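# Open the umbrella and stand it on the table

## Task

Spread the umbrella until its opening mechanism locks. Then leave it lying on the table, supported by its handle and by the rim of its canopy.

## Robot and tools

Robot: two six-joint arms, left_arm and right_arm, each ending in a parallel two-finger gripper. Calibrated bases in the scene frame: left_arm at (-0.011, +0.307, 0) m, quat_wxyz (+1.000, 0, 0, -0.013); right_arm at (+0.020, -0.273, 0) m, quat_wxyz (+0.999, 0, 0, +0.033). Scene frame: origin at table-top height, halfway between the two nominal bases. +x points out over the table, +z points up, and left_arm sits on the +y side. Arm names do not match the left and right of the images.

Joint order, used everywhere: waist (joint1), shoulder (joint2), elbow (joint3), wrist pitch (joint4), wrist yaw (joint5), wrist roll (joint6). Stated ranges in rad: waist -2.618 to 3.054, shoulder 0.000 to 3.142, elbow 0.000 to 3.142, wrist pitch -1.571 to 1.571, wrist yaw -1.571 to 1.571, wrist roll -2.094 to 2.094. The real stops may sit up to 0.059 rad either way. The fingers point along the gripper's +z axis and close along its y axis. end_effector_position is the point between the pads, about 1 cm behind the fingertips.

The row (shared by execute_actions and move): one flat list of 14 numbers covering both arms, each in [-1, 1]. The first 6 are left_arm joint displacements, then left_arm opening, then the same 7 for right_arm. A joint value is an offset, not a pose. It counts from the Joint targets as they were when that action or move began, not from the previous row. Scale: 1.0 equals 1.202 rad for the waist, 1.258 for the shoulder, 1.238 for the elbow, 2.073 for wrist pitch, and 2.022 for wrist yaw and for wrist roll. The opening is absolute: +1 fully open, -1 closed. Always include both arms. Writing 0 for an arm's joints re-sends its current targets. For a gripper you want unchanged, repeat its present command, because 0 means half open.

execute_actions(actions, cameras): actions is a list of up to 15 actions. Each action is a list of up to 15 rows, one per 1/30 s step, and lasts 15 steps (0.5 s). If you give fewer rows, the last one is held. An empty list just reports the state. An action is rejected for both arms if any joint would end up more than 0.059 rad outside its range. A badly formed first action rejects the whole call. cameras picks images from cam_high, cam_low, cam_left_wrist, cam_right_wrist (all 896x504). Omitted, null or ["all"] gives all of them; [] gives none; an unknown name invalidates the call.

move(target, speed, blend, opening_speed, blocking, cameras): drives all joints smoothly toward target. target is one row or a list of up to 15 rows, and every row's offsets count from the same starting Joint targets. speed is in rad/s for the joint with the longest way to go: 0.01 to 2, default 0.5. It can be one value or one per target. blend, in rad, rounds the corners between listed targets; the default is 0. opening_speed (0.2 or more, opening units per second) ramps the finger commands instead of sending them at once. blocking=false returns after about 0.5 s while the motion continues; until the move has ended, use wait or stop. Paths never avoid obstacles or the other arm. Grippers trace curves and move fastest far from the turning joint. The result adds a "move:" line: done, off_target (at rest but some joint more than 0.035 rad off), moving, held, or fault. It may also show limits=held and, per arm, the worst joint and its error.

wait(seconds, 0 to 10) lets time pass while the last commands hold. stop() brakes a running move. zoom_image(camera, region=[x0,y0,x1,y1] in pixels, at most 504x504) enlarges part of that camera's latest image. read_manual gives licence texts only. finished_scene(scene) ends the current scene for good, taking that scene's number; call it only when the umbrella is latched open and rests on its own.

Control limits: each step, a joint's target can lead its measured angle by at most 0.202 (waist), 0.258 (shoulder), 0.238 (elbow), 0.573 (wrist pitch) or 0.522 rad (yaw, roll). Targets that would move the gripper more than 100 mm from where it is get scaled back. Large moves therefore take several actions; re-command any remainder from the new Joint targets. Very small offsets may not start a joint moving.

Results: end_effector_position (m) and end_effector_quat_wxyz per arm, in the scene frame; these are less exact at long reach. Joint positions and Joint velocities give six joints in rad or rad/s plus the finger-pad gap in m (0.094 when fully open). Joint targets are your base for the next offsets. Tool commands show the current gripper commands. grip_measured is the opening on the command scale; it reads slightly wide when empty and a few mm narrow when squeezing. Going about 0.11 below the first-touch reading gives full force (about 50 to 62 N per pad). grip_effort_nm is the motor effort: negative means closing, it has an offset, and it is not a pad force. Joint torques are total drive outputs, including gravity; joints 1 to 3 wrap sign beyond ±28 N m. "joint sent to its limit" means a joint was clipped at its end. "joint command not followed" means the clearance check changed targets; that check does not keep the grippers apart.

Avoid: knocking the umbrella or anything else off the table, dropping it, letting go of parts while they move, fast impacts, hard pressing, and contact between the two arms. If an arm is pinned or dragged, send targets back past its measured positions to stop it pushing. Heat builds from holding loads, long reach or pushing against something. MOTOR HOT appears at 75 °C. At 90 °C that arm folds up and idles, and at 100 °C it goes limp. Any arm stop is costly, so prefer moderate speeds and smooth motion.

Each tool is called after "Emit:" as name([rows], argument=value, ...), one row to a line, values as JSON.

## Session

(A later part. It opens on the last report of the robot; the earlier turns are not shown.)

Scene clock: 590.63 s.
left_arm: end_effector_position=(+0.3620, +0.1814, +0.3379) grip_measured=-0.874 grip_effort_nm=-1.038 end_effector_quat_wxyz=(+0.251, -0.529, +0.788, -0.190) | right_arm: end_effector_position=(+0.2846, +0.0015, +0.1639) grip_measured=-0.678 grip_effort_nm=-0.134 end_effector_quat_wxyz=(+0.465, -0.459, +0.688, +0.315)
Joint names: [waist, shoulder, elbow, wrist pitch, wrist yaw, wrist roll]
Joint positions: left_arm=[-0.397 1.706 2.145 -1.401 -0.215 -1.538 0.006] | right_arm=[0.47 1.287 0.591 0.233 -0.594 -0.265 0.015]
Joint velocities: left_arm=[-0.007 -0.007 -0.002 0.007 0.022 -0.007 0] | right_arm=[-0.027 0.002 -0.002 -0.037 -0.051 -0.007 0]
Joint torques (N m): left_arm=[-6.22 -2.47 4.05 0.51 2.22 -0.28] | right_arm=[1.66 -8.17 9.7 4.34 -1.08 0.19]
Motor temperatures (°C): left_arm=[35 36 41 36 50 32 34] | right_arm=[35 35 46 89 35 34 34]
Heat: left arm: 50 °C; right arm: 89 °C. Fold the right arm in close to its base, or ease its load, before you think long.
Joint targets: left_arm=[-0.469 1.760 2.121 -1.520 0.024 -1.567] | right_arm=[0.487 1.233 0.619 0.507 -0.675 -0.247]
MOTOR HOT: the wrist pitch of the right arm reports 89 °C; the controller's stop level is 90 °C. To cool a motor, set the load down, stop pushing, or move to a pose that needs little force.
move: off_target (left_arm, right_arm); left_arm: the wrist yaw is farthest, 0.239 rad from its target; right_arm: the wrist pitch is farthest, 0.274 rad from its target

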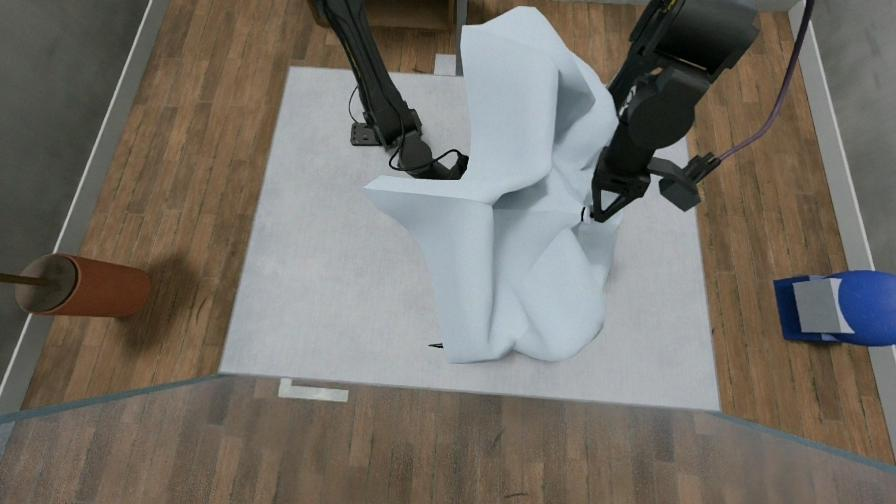

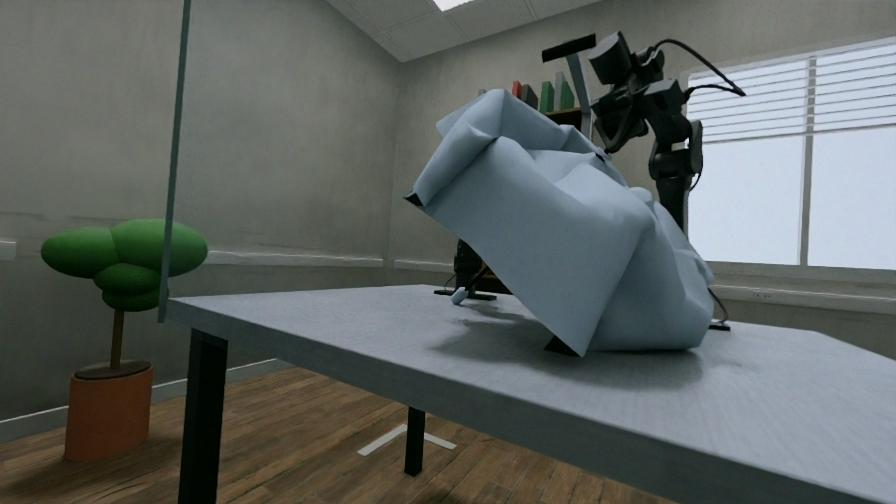

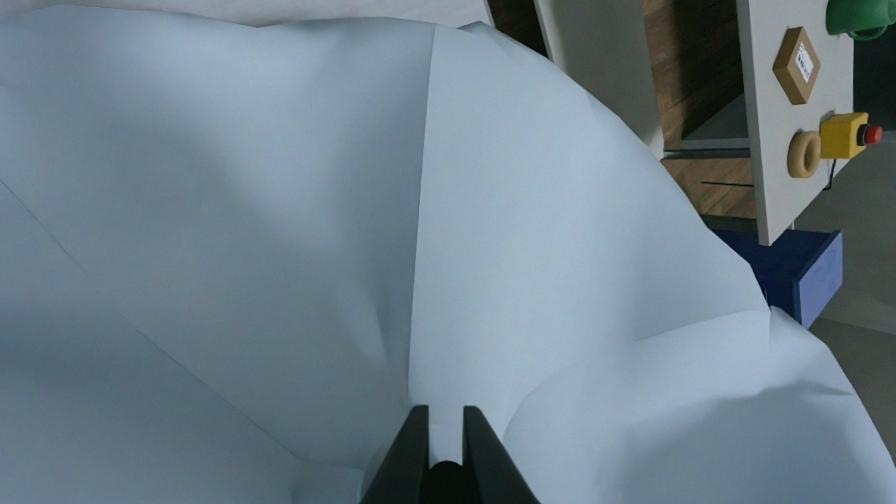

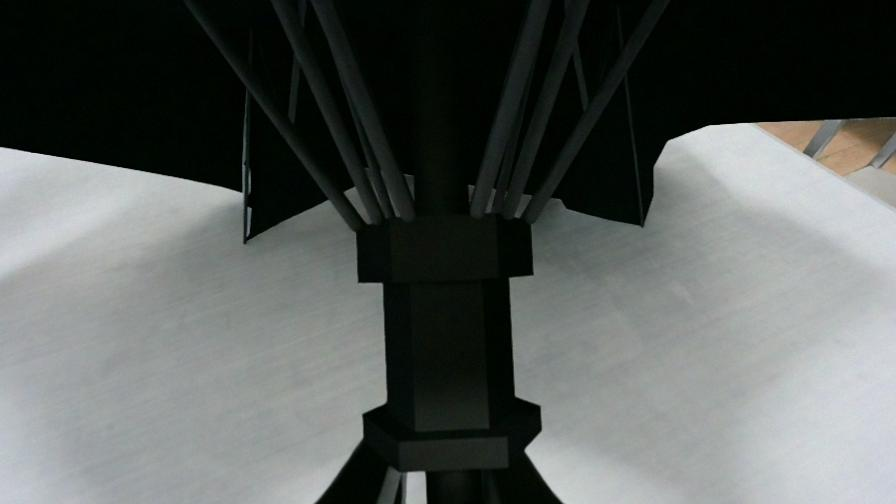

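Emit:
execute_actions([
  [[0, 0, 0, 0, 0, 0, -0.95, 0, 0, 0, -0.14, 0, 0, -0.68]],
], cameras=["cam_right_wrist"])

Scene clock: 599.80 s.
left_arm: end_effector_position=(+0.3237, +0.0413, +0.3492) grip_measured=-0.871 grip_effort_nm=-1.033 end_effector_quat_wxyz=(+0.056, -0.404, +0.837, -0.365) | right_arm: end_effector_position=(+0.2363, -0.1573, +0.1894) grip_measured=-0.679 grip_effort_nm=-1.062 end_effector_quat_wxyz=(+0.694, -0.289, +0.645, +0.139)
Joint names: [waist, shoulder, elbow, wrist pitch, wrist yaw, wrist roll]
Joint positions: left_arm=[-0.532 1.747 2.161 -1.272 0.277 -1.562 0.006] | right_arm=[0.091 0.045 0.039 0.007 -0.462 -0.223 0.015]
Joint velocities: left_arm=[-0.002 0.007 -0.007 0.022 0.007 0.007 0] | right_arm=[0.017 0.007 -0.002 0.007 -0.051 0.022 0]
Joint torques (N m): left_arm=[5.52 -5.85 3.1 -0.69 -2.35 -0.02] | right_arm=[-8.54 0.35 6.24 1.85 5.01 2.14]
Motor temperatures (°C): left_arm=[35 36 41 36 49 32 34] | right_arm=[35 35 44 87 40 36 34]
Heat: left arm: 49 °C; right arm: 87 °C.
Joint targets: left_arm=[-0.469 1.760 2.121 -1.520 0.025 -1.567] | right_arm=[0.005 0.026 0.023 0.005 -0.017 -0.007]
Tool commands: left_gripper/opening=-0.95 right_gripper/opening=-0.68
OVER-TEMPERATURE FAULT: ARM HELD, NOT AT REST. Before this call, the wrist pitch of the right arm reached 90 °C. The controller will try once more to fold the right arm within about 2 minutes. The right arm's gripper still holds. The right arm ran none of this call's commands. In this call fault stops used 8 of the actions that the scene allows. The right arm and its gripper will run no more commands in this scene. This fault puts only its own arm into a fault stop.
MOTOR HOT: still on. The wrist pitch of the right arm reports 87 °C.
not at rest: the robot was still moving 3 seconds after this call's last action.
Images, in order (width x height): cam_right_wrist 896x504.

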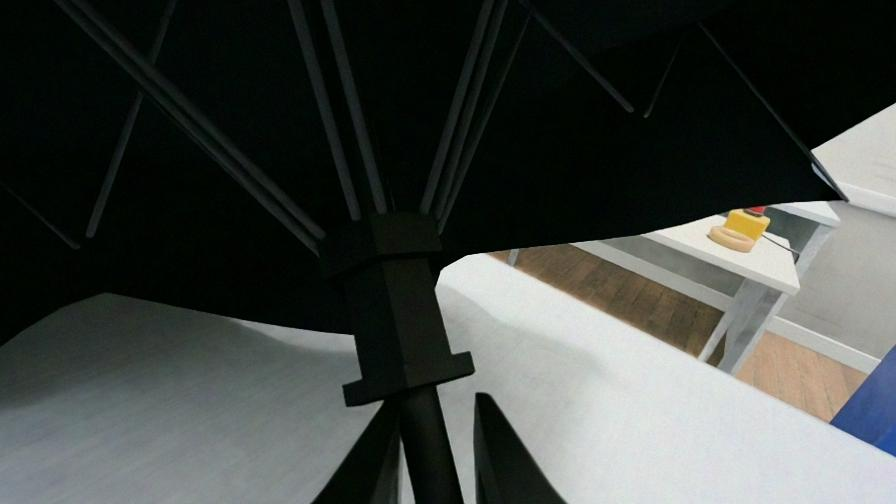

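Emit:
wait(seconds=0.1)

Scene clock: 604.77 s.
left_arm: end_effector_position=(+0.3225, +0.0462, +0.3449) grip_measured=-0.871 grip_effort_nm=-1.043 end_effector_quat_wxyz=(+0.059, -0.411, +0.839, -0.352) | right_arm: end_effector_position=(+0.2320, -0.1518, +0.1872) grip_measured=-0.675 grip_effort_nm=-0.330 end_effector_quat_wxyz=(+0.689, -0.307, +0.640, +0.149)
Joint names: [waist, shoulder, elbow, wrist pitch, wrist yaw, wrist roll]
Joint positions: left_arm=[-0.532 1.747 2.161 -1.295 0.256 -1.561 0.006] | right_arm=[0.087 0.045 0.039 -0.002 -0.507 -0.238 0.015]
Joint velocities: left_arm=[0.007 0.002 0.007 -0.037 0.037 0.007 -0.001] | right_arm=[0.002 0.002 -0.012 0.037 -0.022 0.007 0.001]
Joint torques (N m): left_arm=[5.5 -5.81 3.06 -0.47 -2.17 -0.02] | right_arm=[-4.57 0.32 6.24 1.95 2.19 0.95]
Motor temperatures (°C): left_arm=[35 36 41 36 49 31 34] | right_arm=[35 35 43 83 40 36 34]
Heat: left arm: 49 °C; right arm: 83 °C.
Joint targets: left_arm=[-0.469 1.760 2.121 -1.520 0.024 -1.567] | right_arm=[0.041 0.026 0.023 0.005 -0.312 -0.143]
Tool commands: left_gripper/opening=-0.95 right_gripper/opening=-0.68
OVER-TEMPERATURE FAULT: ARM HELD, NOT AT REST. As an earlier result told, the wrist pitch of the right arm reached 90 °C. The controller will try once more to fold the right arm.
MOTOR HOT: still on. The wrist pitch of the right arm reports 83 °C.
wait: 0.10 s; at rest from the start

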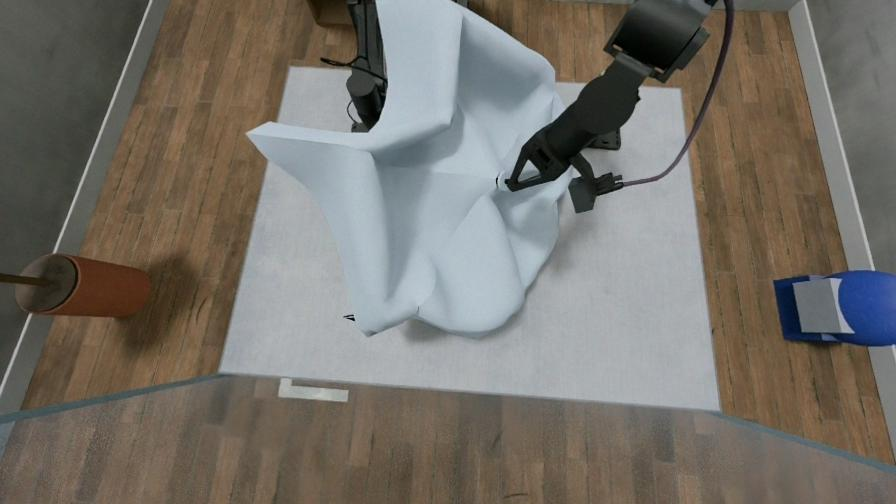

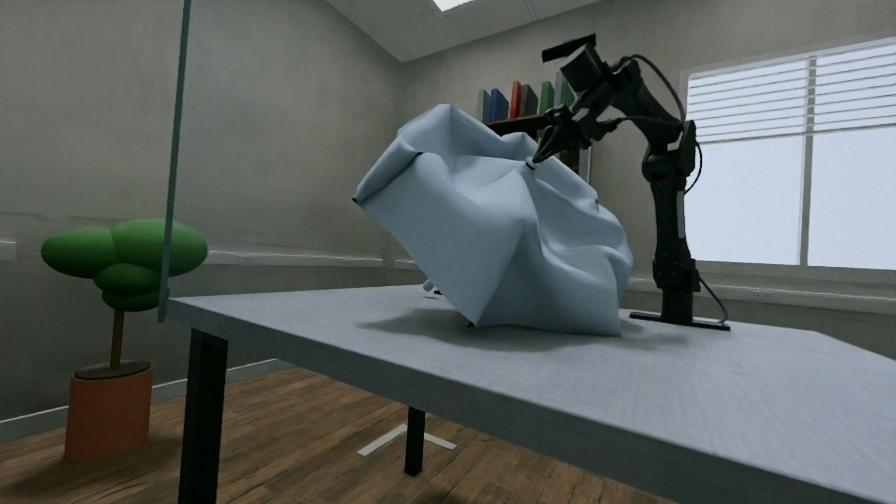

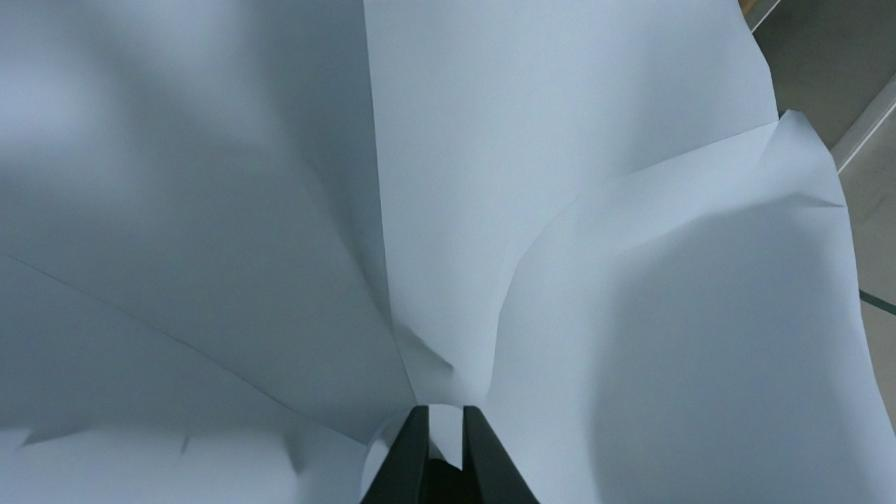

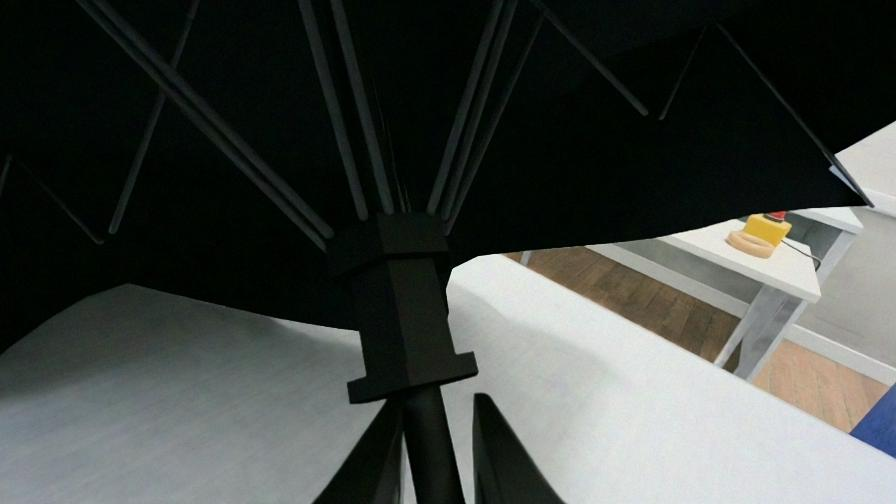

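Emit:
move(target=[-0.1165, -0.0421, -0.0775, 0.1616, 0.092, -0.0267, -0.95, 0, 0, 0, 0, 0, 0, -0.68], speed=0.15)

Scene clock: 628.03 s.
left_arm: end_effector_position=(+0.3285, +0.0198, +0.3506) grip_measured=-0.871 grip_effort_nm=-1.033 end_effector_quat_wxyz=(+0.086, -0.399, +0.824, -0.392) | right_arm: end_effector_position=(+0.2414, -0.1663, +0.1812) grip_measured=-0.673 grip_effort_nm=-0.437 end_effector_quat_wxyz=(+0.686, -0.276, +0.663, +0.123)
Joint names: [waist, shoulder, elbow, wrist pitch, wrist yaw, wrist roll]
Joint positions: left_arm=[-0.595 1.71 2.058 -1.113 0.208 -1.611 0.006] | right_arm=[0.064 0.045 0.038 -0.026 -0.441 -0.23 0.015]
Joint velocities: left_arm=[0.017 0.002 0.007 0.022 -0.037 -0.081 0] | right_arm=[-0.002 -0.012 0.002 0.007 0.095 0.037 -0.001]
Joint torques (N m): left_arm=[-1.21 -6.98 3.92 1.27 0.11 -0.07] | right_arm=[-2.29 0.34 6.28 2.18 1.46 0.88]
Motor temperatures (°C): left_arm=[35 37 40 35 48 31 35] | right_arm=[35 34 42 74 40 36 34]
Heat: left arm: 48 °C; right arm: 74 °C.
Joint targets: left_arm=[-0.609 1.707 2.025 -1.185 0.210 -1.621] | right_arm=[0.041 0.026 0.022 0.005 -0.312 -0.143]
Tool commands: left_gripper/opening=-0.95 right_gripper/opening=-0.68
OVER-TEMPERATURE FAULT: ARM HELD, NOT AT REST. As an earlier result told, the wrist pitch of the right arm reached 90 °C. The right arm ran none of this call's commands. The controller will try once more to fold the right arm.
MOTOR HOT: still on. The wrist pitch of the right arm reports 74 °C.
move: fault (right_arm), off_target (left_arm); left_arm: the wrist pitch is farthest, 0.072 rad from its target; right_arm: the wrist yaw is farthest, 0.129 rad from its target

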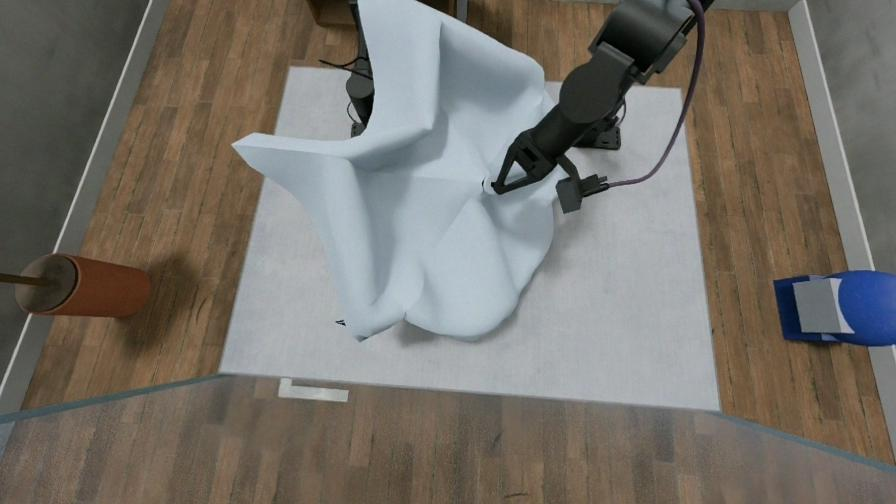

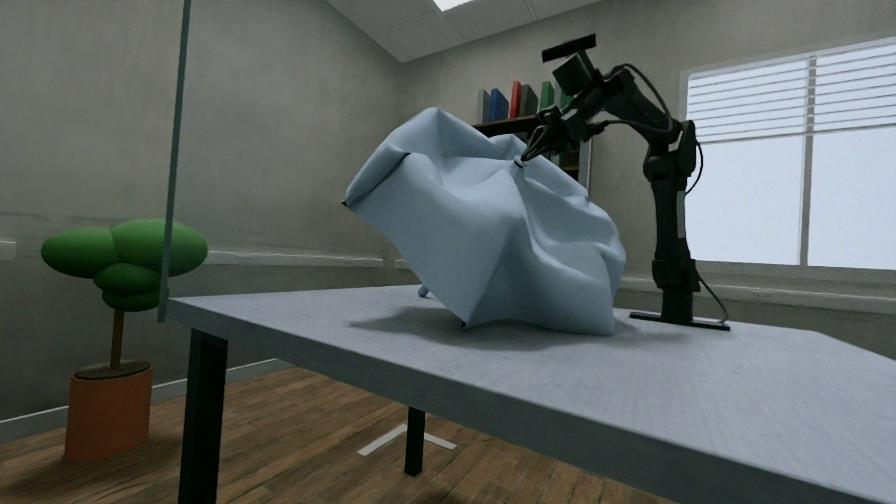

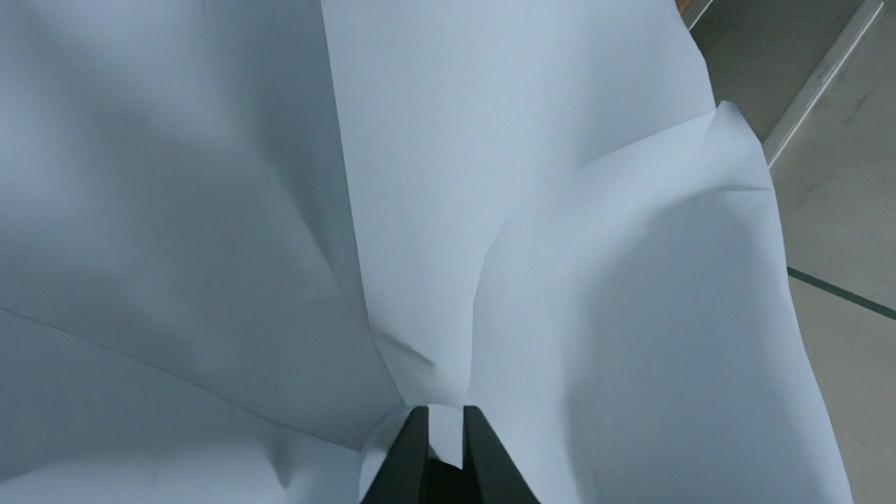

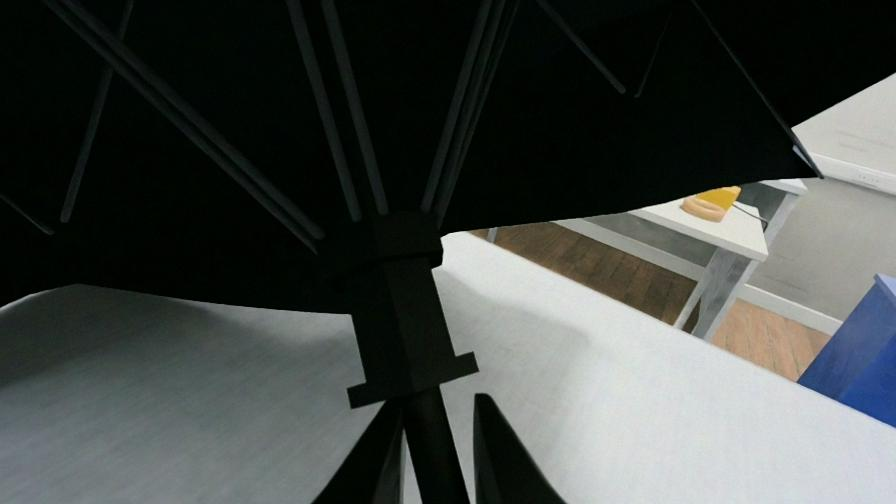

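Emit:
move(target=[-0.0932, -0.0254, -0.1042, 0.0535, 0.0391, -0.0272, -0.95, 0, 0, 0, 0, 0, 0, -0.68], speed=0.15)

Scene clock: 638.93 s.
left_arm: end_effector_position=(+0.3369, +0.0054, +0.3534) grip_measured=-0.872 grip_effort_nm=-1.038 end_effector_quat_wxyz=(+0.125, -0.406, +0.801, -0.423) | right_arm: end_effector_position=(+0.2464, -0.1760, +0.1823) grip_measured=-0.676 grip_effort_nm=-0.803 end_effector_quat_wxyz=(+0.691, -0.260, +0.667, +0.099)
Joint names: [waist, shoulder, elbow, wrist pitch, wrist yaw, wrist roll]
Joint positions: left_arm=[-0.646 1.667 1.942 -0.938 0.113 -1.665 0.006] | right_arm=[0.052 0.039 0.038 -0.026 -0.396 -0.24 0.015]
Joint velocities: left_arm=[-0.007 -0.002 0.022 0.007 -0.007 -0.051 0.001] | right_arm=[-0.002 -0.007 -0.002 -0.022 -0.022 -0.022 0]
Joint torques (N m): left_arm=[-6.5 -6.13 3.32 0.75 1.76 -0.06] | right_arm=[-1.11 0.79 6.32 2.2 0.93 0.97]
Motor temperatures (°C): left_arm=[35 37 40 36 46 31 35] | right_arm=[35 34 41 73 39 36 34]
Heat: left arm: 46 °C; right arm: 73 °C.
Joint targets: left_arm=[-0.721 1.675 1.896 -1.074 0.289 -1.676] | right_arm=[0.041 0.026 0.022 0.005 -0.312 -0.143]
Tool commands: left_gripper/opening=-0.95 right_gripper/opening=-0.68
OVER-TEMPERATURE FAULT: ARM HELD, NOT AT REST. As an earlier result told, the wrist pitch of the right arm reached 90 °C. The right arm ran none of this call's commands. The controller will try once more to fold the right arm.
MOTOR HOT: still on. The wrist pitch of the right arm reports 73 °C.
move: fault (right_arm), off_target (left_arm); left_arm: the wrist yaw is farthest, 0.176 rad from its target; right_arm: the wrist roll is farthest, 0.097 rad from its target

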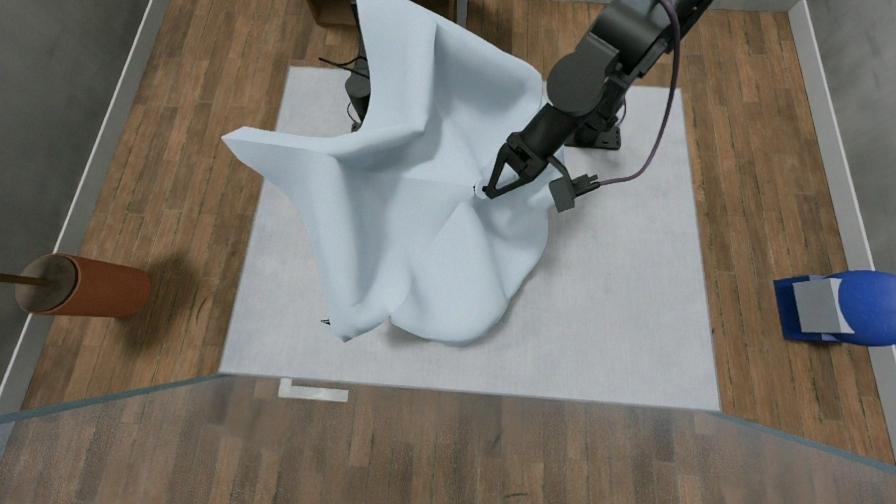

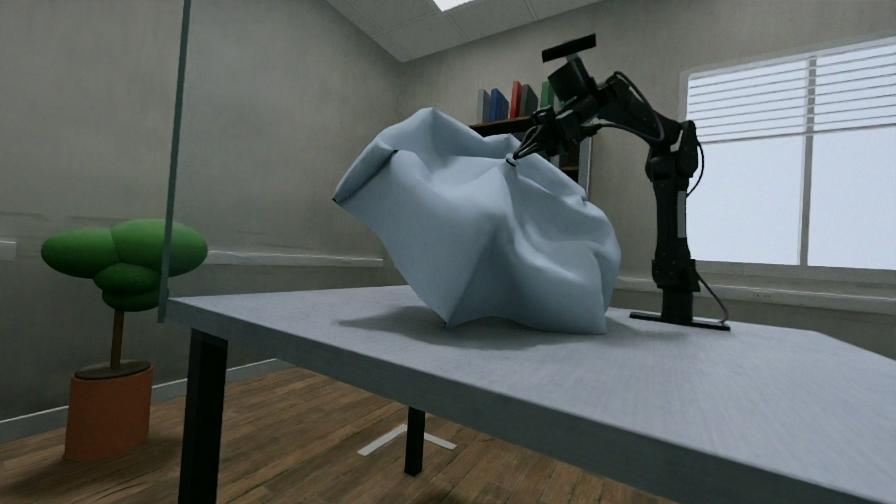

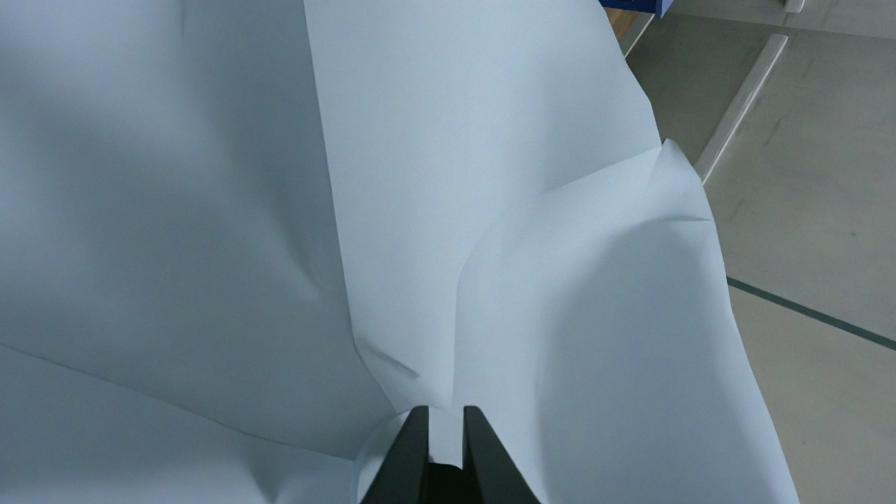

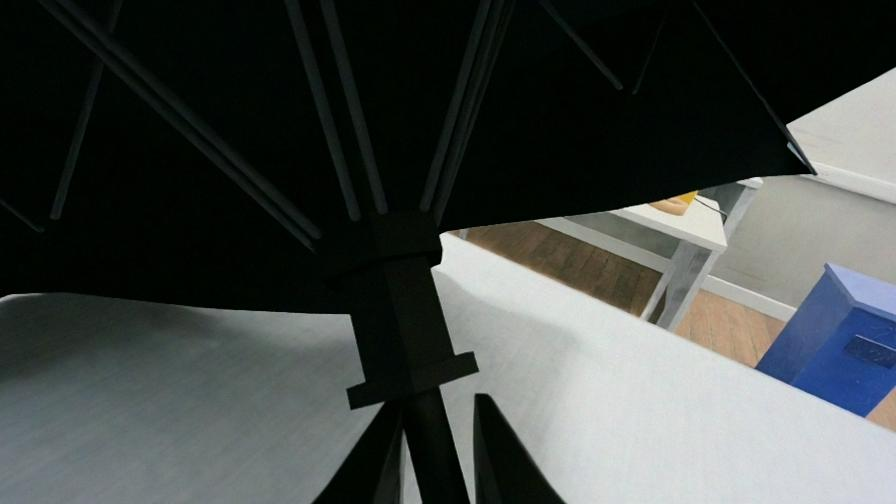

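Emit:
move(target=[0.2155, 0.0151, -0.0121, 0.1384, -0.1429, 0.1612, -0.95, 0, 0, 0, 0, 0, 0, -0.68], speed=0.2)

Scene clock: 667.57 s.
left_arm: end_effector_position=(+0.4124, +0.0803, +0.3500) grip_measured=-0.883 grip_effort_nm=-1.028 end_effector_quat_wxyz=(+0.273, -0.372, +0.804, -0.375) | right_arm: end_effector_position=(+0.2527, -0.1885, +0.1900) grip_measured=-0.678 grip_effort_nm=-0.139 end_effector_quat_wxyz=(+0.702, -0.207, +0.674, +0.099)
Joint names: [waist, shoulder, elbow, wrist pitch, wrist yaw, wrist roll]
Joint positions: left_arm=[-0.461 1.681 1.894 -0.818 0.017 -1.363 0.005] | right_arm=[0.046 0.039 0.038 0.006 -0.325 -0.155 0.015]
Joint velocities: left_arm=[0.002 -0.002 0.007 0.051 -0.007 0.022 -0.002] | right_arm=[-0.012 -0.012 -0.007 0.051 -0.007 -0.051 0.001]
Joint torques (N m): left_arm=[-0.16 -6.13 6.04 2.53 -0.17 0.18] | right_arm=[-0.5 0.79 6.31 1.9 0.13 0.13]
Motor temperatures (°C): left_arm=[36 36 40 36 46 31 35] | right_arm=[35 34 41 70 37 37 34]
Heat: left arm: 46 °C; right arm: 70 °C.
Joint targets: left_arm=[-0.462 1.694 1.881 -0.787 0.001 -1.350] | right_arm=[0.041 0.026 0.022 0.005 -0.312 -0.143]
Tool commands: left_gripper/opening=-0.95 right_gripper/opening=-0.68
OVER-TEMPERATURE FAULT: ARM HELD, NOT AT REST. As an earlier result told, the wrist pitch of the right arm reached 90 °C. The right arm ran none of this call's commands. The controller will try once more to fold the right arm.
MOTOR HOT: cleared for the motors of the right arm.
move: fault (right_arm)

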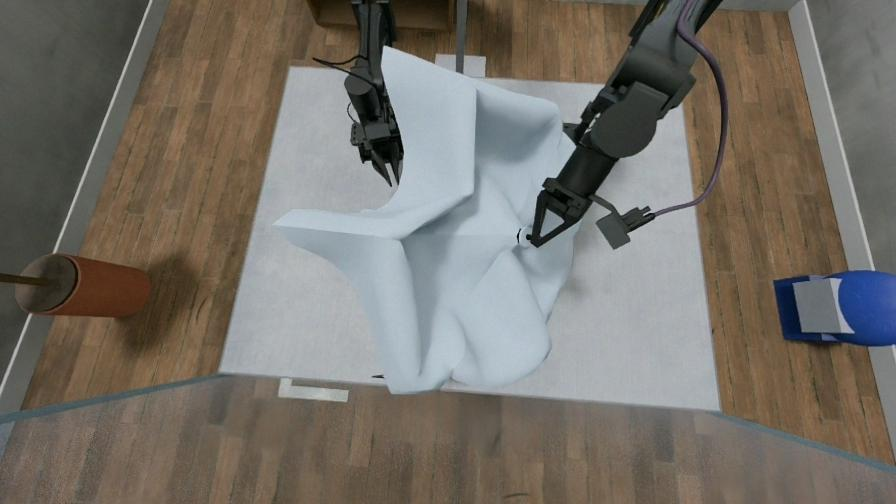

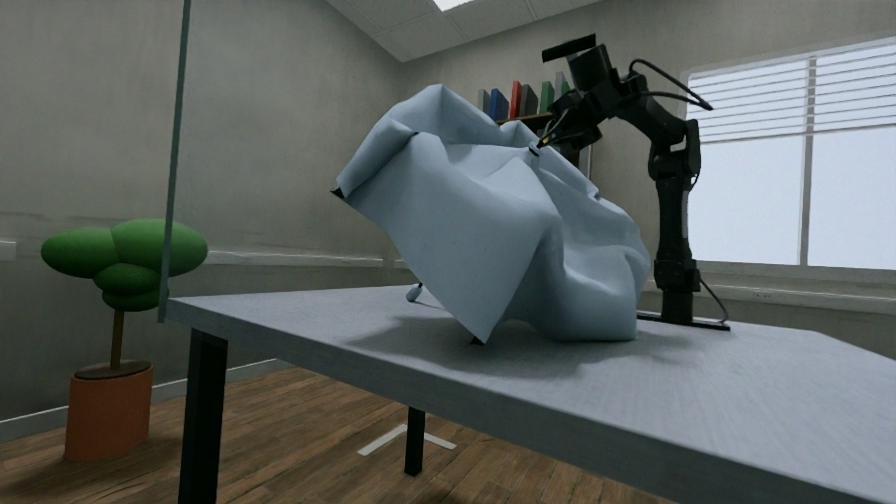

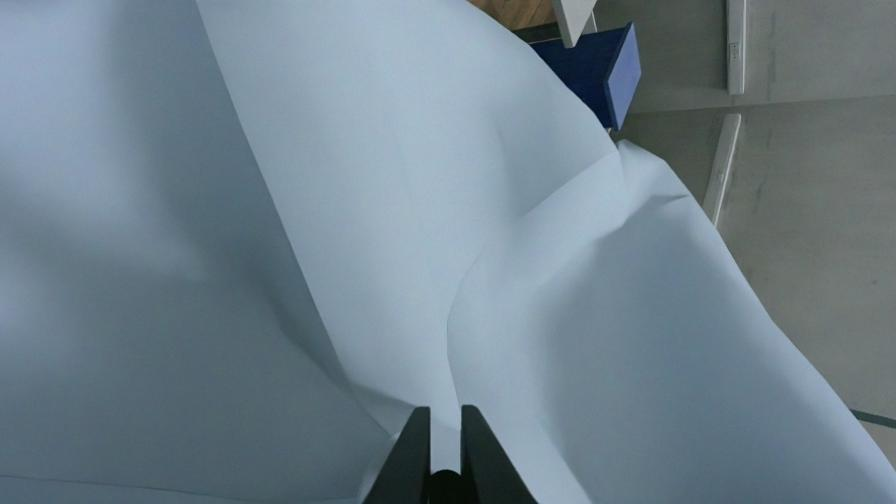

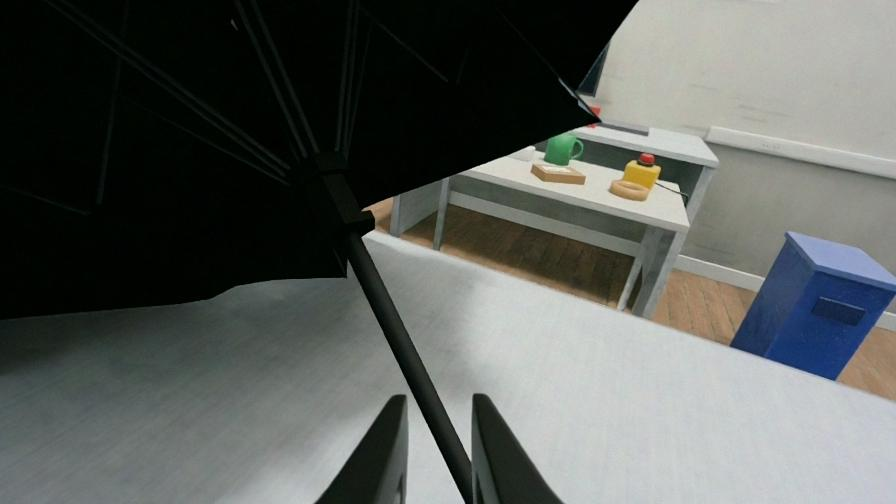

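Emit:
move(target=[0.1406, 0.2401, 0.1171, 0.1722, 0, 0.0742, -0.95, 0, 0, 0, 0, 0, 0, -0.68], speed=0.25)

Scene clock: 674.80 s.
left_arm: end_effector_position=(+0.5498, +0.1166, +0.3118) grip_measured=-0.887 grip_effort_nm=-1.038 end_effector_quat_wxyz=(+0.376, -0.362, +0.769, -0.369) | right_arm: end_effector_position=(+0.2528, -0.1886, +0.1900) grip_measured=-0.678 grip_effort_nm=-0.149 end_effector_quat_wxyz=(+0.702, -0.206, +0.674, +0.099)
Joint names: [waist, shoulder, elbow, wrist pitch, wrist yaw, wrist roll]
Joint positions: left_arm=[-0.3 1.98 1.987 -0.469 0.01 -1.211 0.005] | right_arm=[0.046 0.039 0.038 0.006 -0.324 -0.155 0.015]
Joint velocities: left_arm=[0.012 -0.012 -0.002 0.037 0.007 0.051 0] | right_arm=[0.002 -0.017 -0.007 0.022 0.037 -0.007 0]
Joint torques (N m): left_arm=[0.59 -8.73 10.82 2.71 -0.1 0.17] | right_arm=[-0.54 0.77 6.35 1.89 0.13 0.13]
Motor temperatures (°C): left_arm=[35 36 41 38 44 31 35] | right_arm=[35 34 41 69 37 36 34]
Heat: left arm: 44 °C; right arm: 69 °C.
Joint targets: left_arm=[-0.293 1.996 2.026 -0.430 0.001 -1.200] | right_arm=[0.041 0.026 0.022 0.005 -0.312 -0.143]
Tool commands: left_gripper/opening=-0.95 right_gripper/opening=-0.68
OVER-TEMPERATURE FAULT: ARM HELD, NOT AT REST. As an earlier result told, the wrist pitch of the right arm reached 90 °C. The right arm ran none of this call's commands. The controller will try once more to fold the right arm.
move: fault (right_arm), off_target (left_arm); left_arm: the elbow is farthest, 0.039 rad from its target

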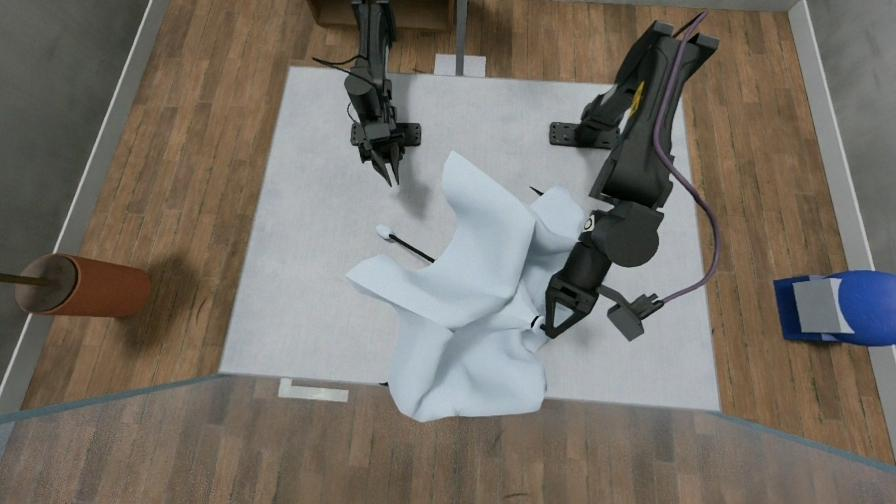

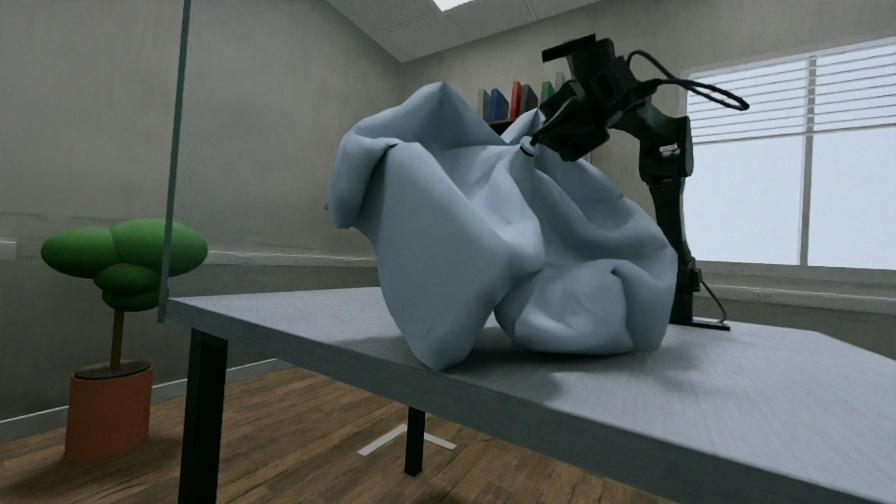

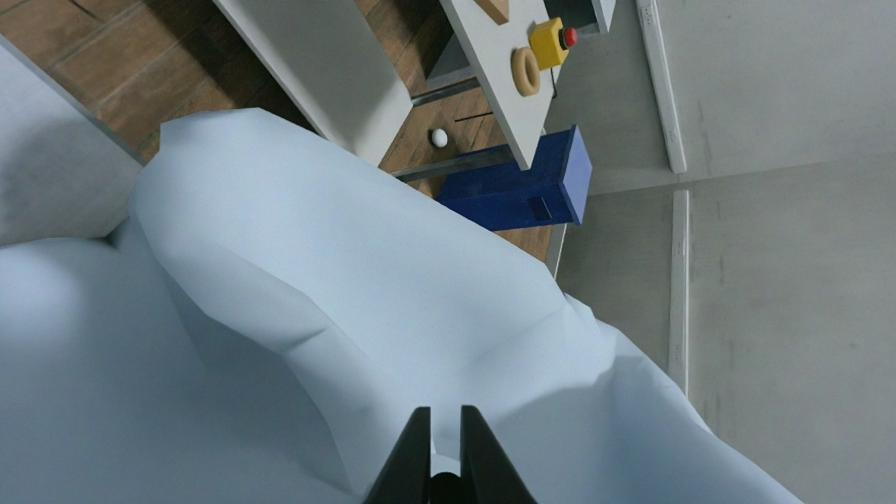

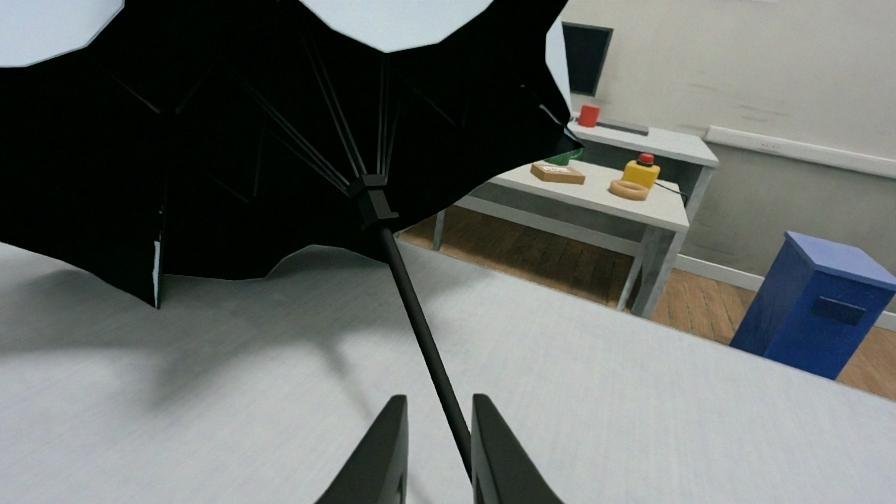

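Emit:
move([
  [0.2529, -0.1216, -0.2666, 0.0851, 0, 0.0742, -0.95, 0, 0, 0, 0, 0, 0, -0.68],
  [0.5108, -0.1729, -0.3788, 0.1216, 0, 0.1484, -0.95, 0, 0, 0, 0, 0, 0, -0.68],
], speed=0.25, blend=0.1)

Scene clock: 686.30 s.
left_arm: end_effector_position=(+0.5266, +0.4706, +0.2781) grip_measured=-0.949 grip_effort_nm=-0.076 end_effector_quat_wxyz=(+0.521, -0.474, +0.690, -0.168) | right_arm: end_effector_position=(+0.2528, -0.1886, +0.1900) grip_measured=-0.678 grip_effort_nm=-0.149 end_effector_quat_wxyz=(+0.702, -0.206, +0.674, +0.099)
Joint names: [waist, shoulder, elbow, wrist pitch, wrist yaw, wrist roll]
Joint positions: left_arm=[0.321 1.809 1.578 -0.181 0.004 -0.911 0.002] | right_arm=[0.046 0.039 0.038 0.006 -0.324 -0.155 0.015]
Joint velocities: left_arm=[-0.012 0.007 -0.017 0.066 0.022 -0.022 0] | right_arm=[0.022 -0.012 -0.012 0.051 0.007 -0.007 0]
Joint torques (N m): left_arm=[-0.02 -10.99 6.26 2.38 -0.05 0.19] | right_arm=[-0.5 0.79 6.35 1.9 0.14 0.13]
Motor temperatures (°C): left_arm=[35 38 42 40 43 31 34] | right_arm=[35 34 40 68 36 36 34]
Heat: left arm: 43 °C; right arm: 68 °C.
Joint targets: left_arm=[0.321 1.778 1.557 -0.178 0.000 -0.900] | right_arm=[0.041 0.026 0.022 0.005 -0.312 -0.143]
Tool commands: left_gripper/opening=-0.95 right_gripper/opening=-0.68
OVER-TEMPERATURE FAULT: ARM HELD, NOT AT REST. As an earlier result told, the wrist pitch of the right arm reached 90 °C. The right arm ran none of this call's commands. The controller will try once more to fold the right arm.
move: fault (right_arm)

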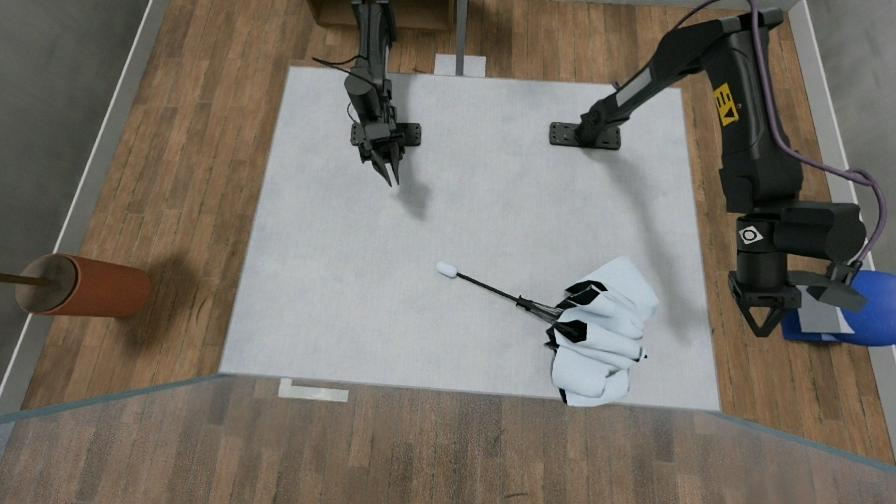

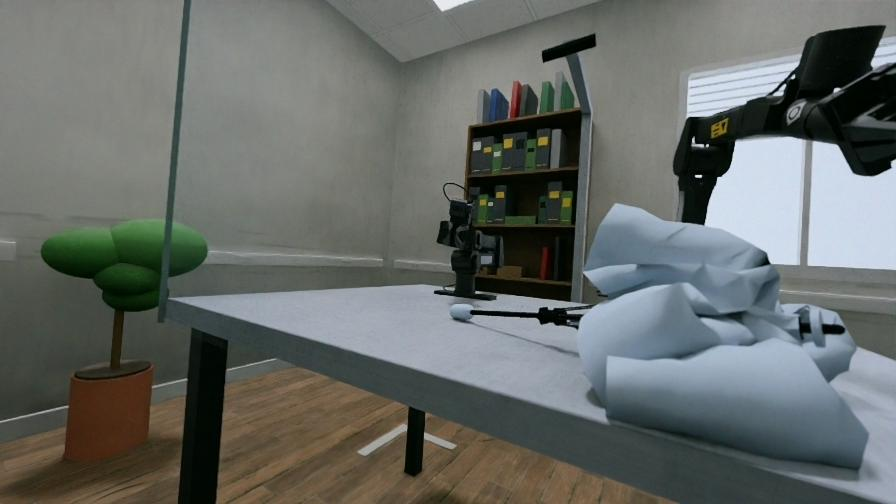

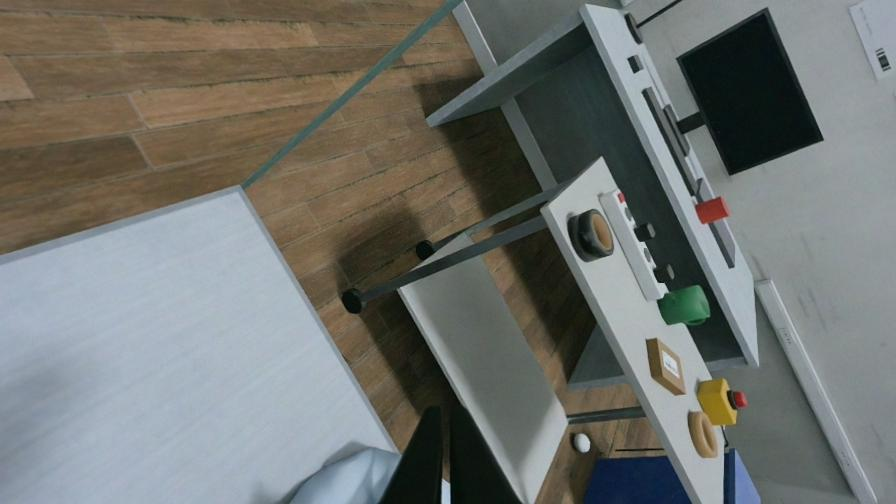

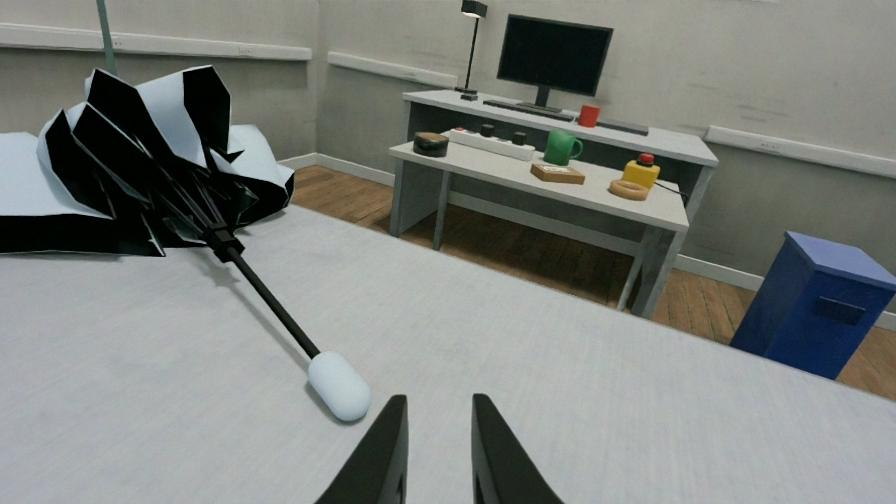

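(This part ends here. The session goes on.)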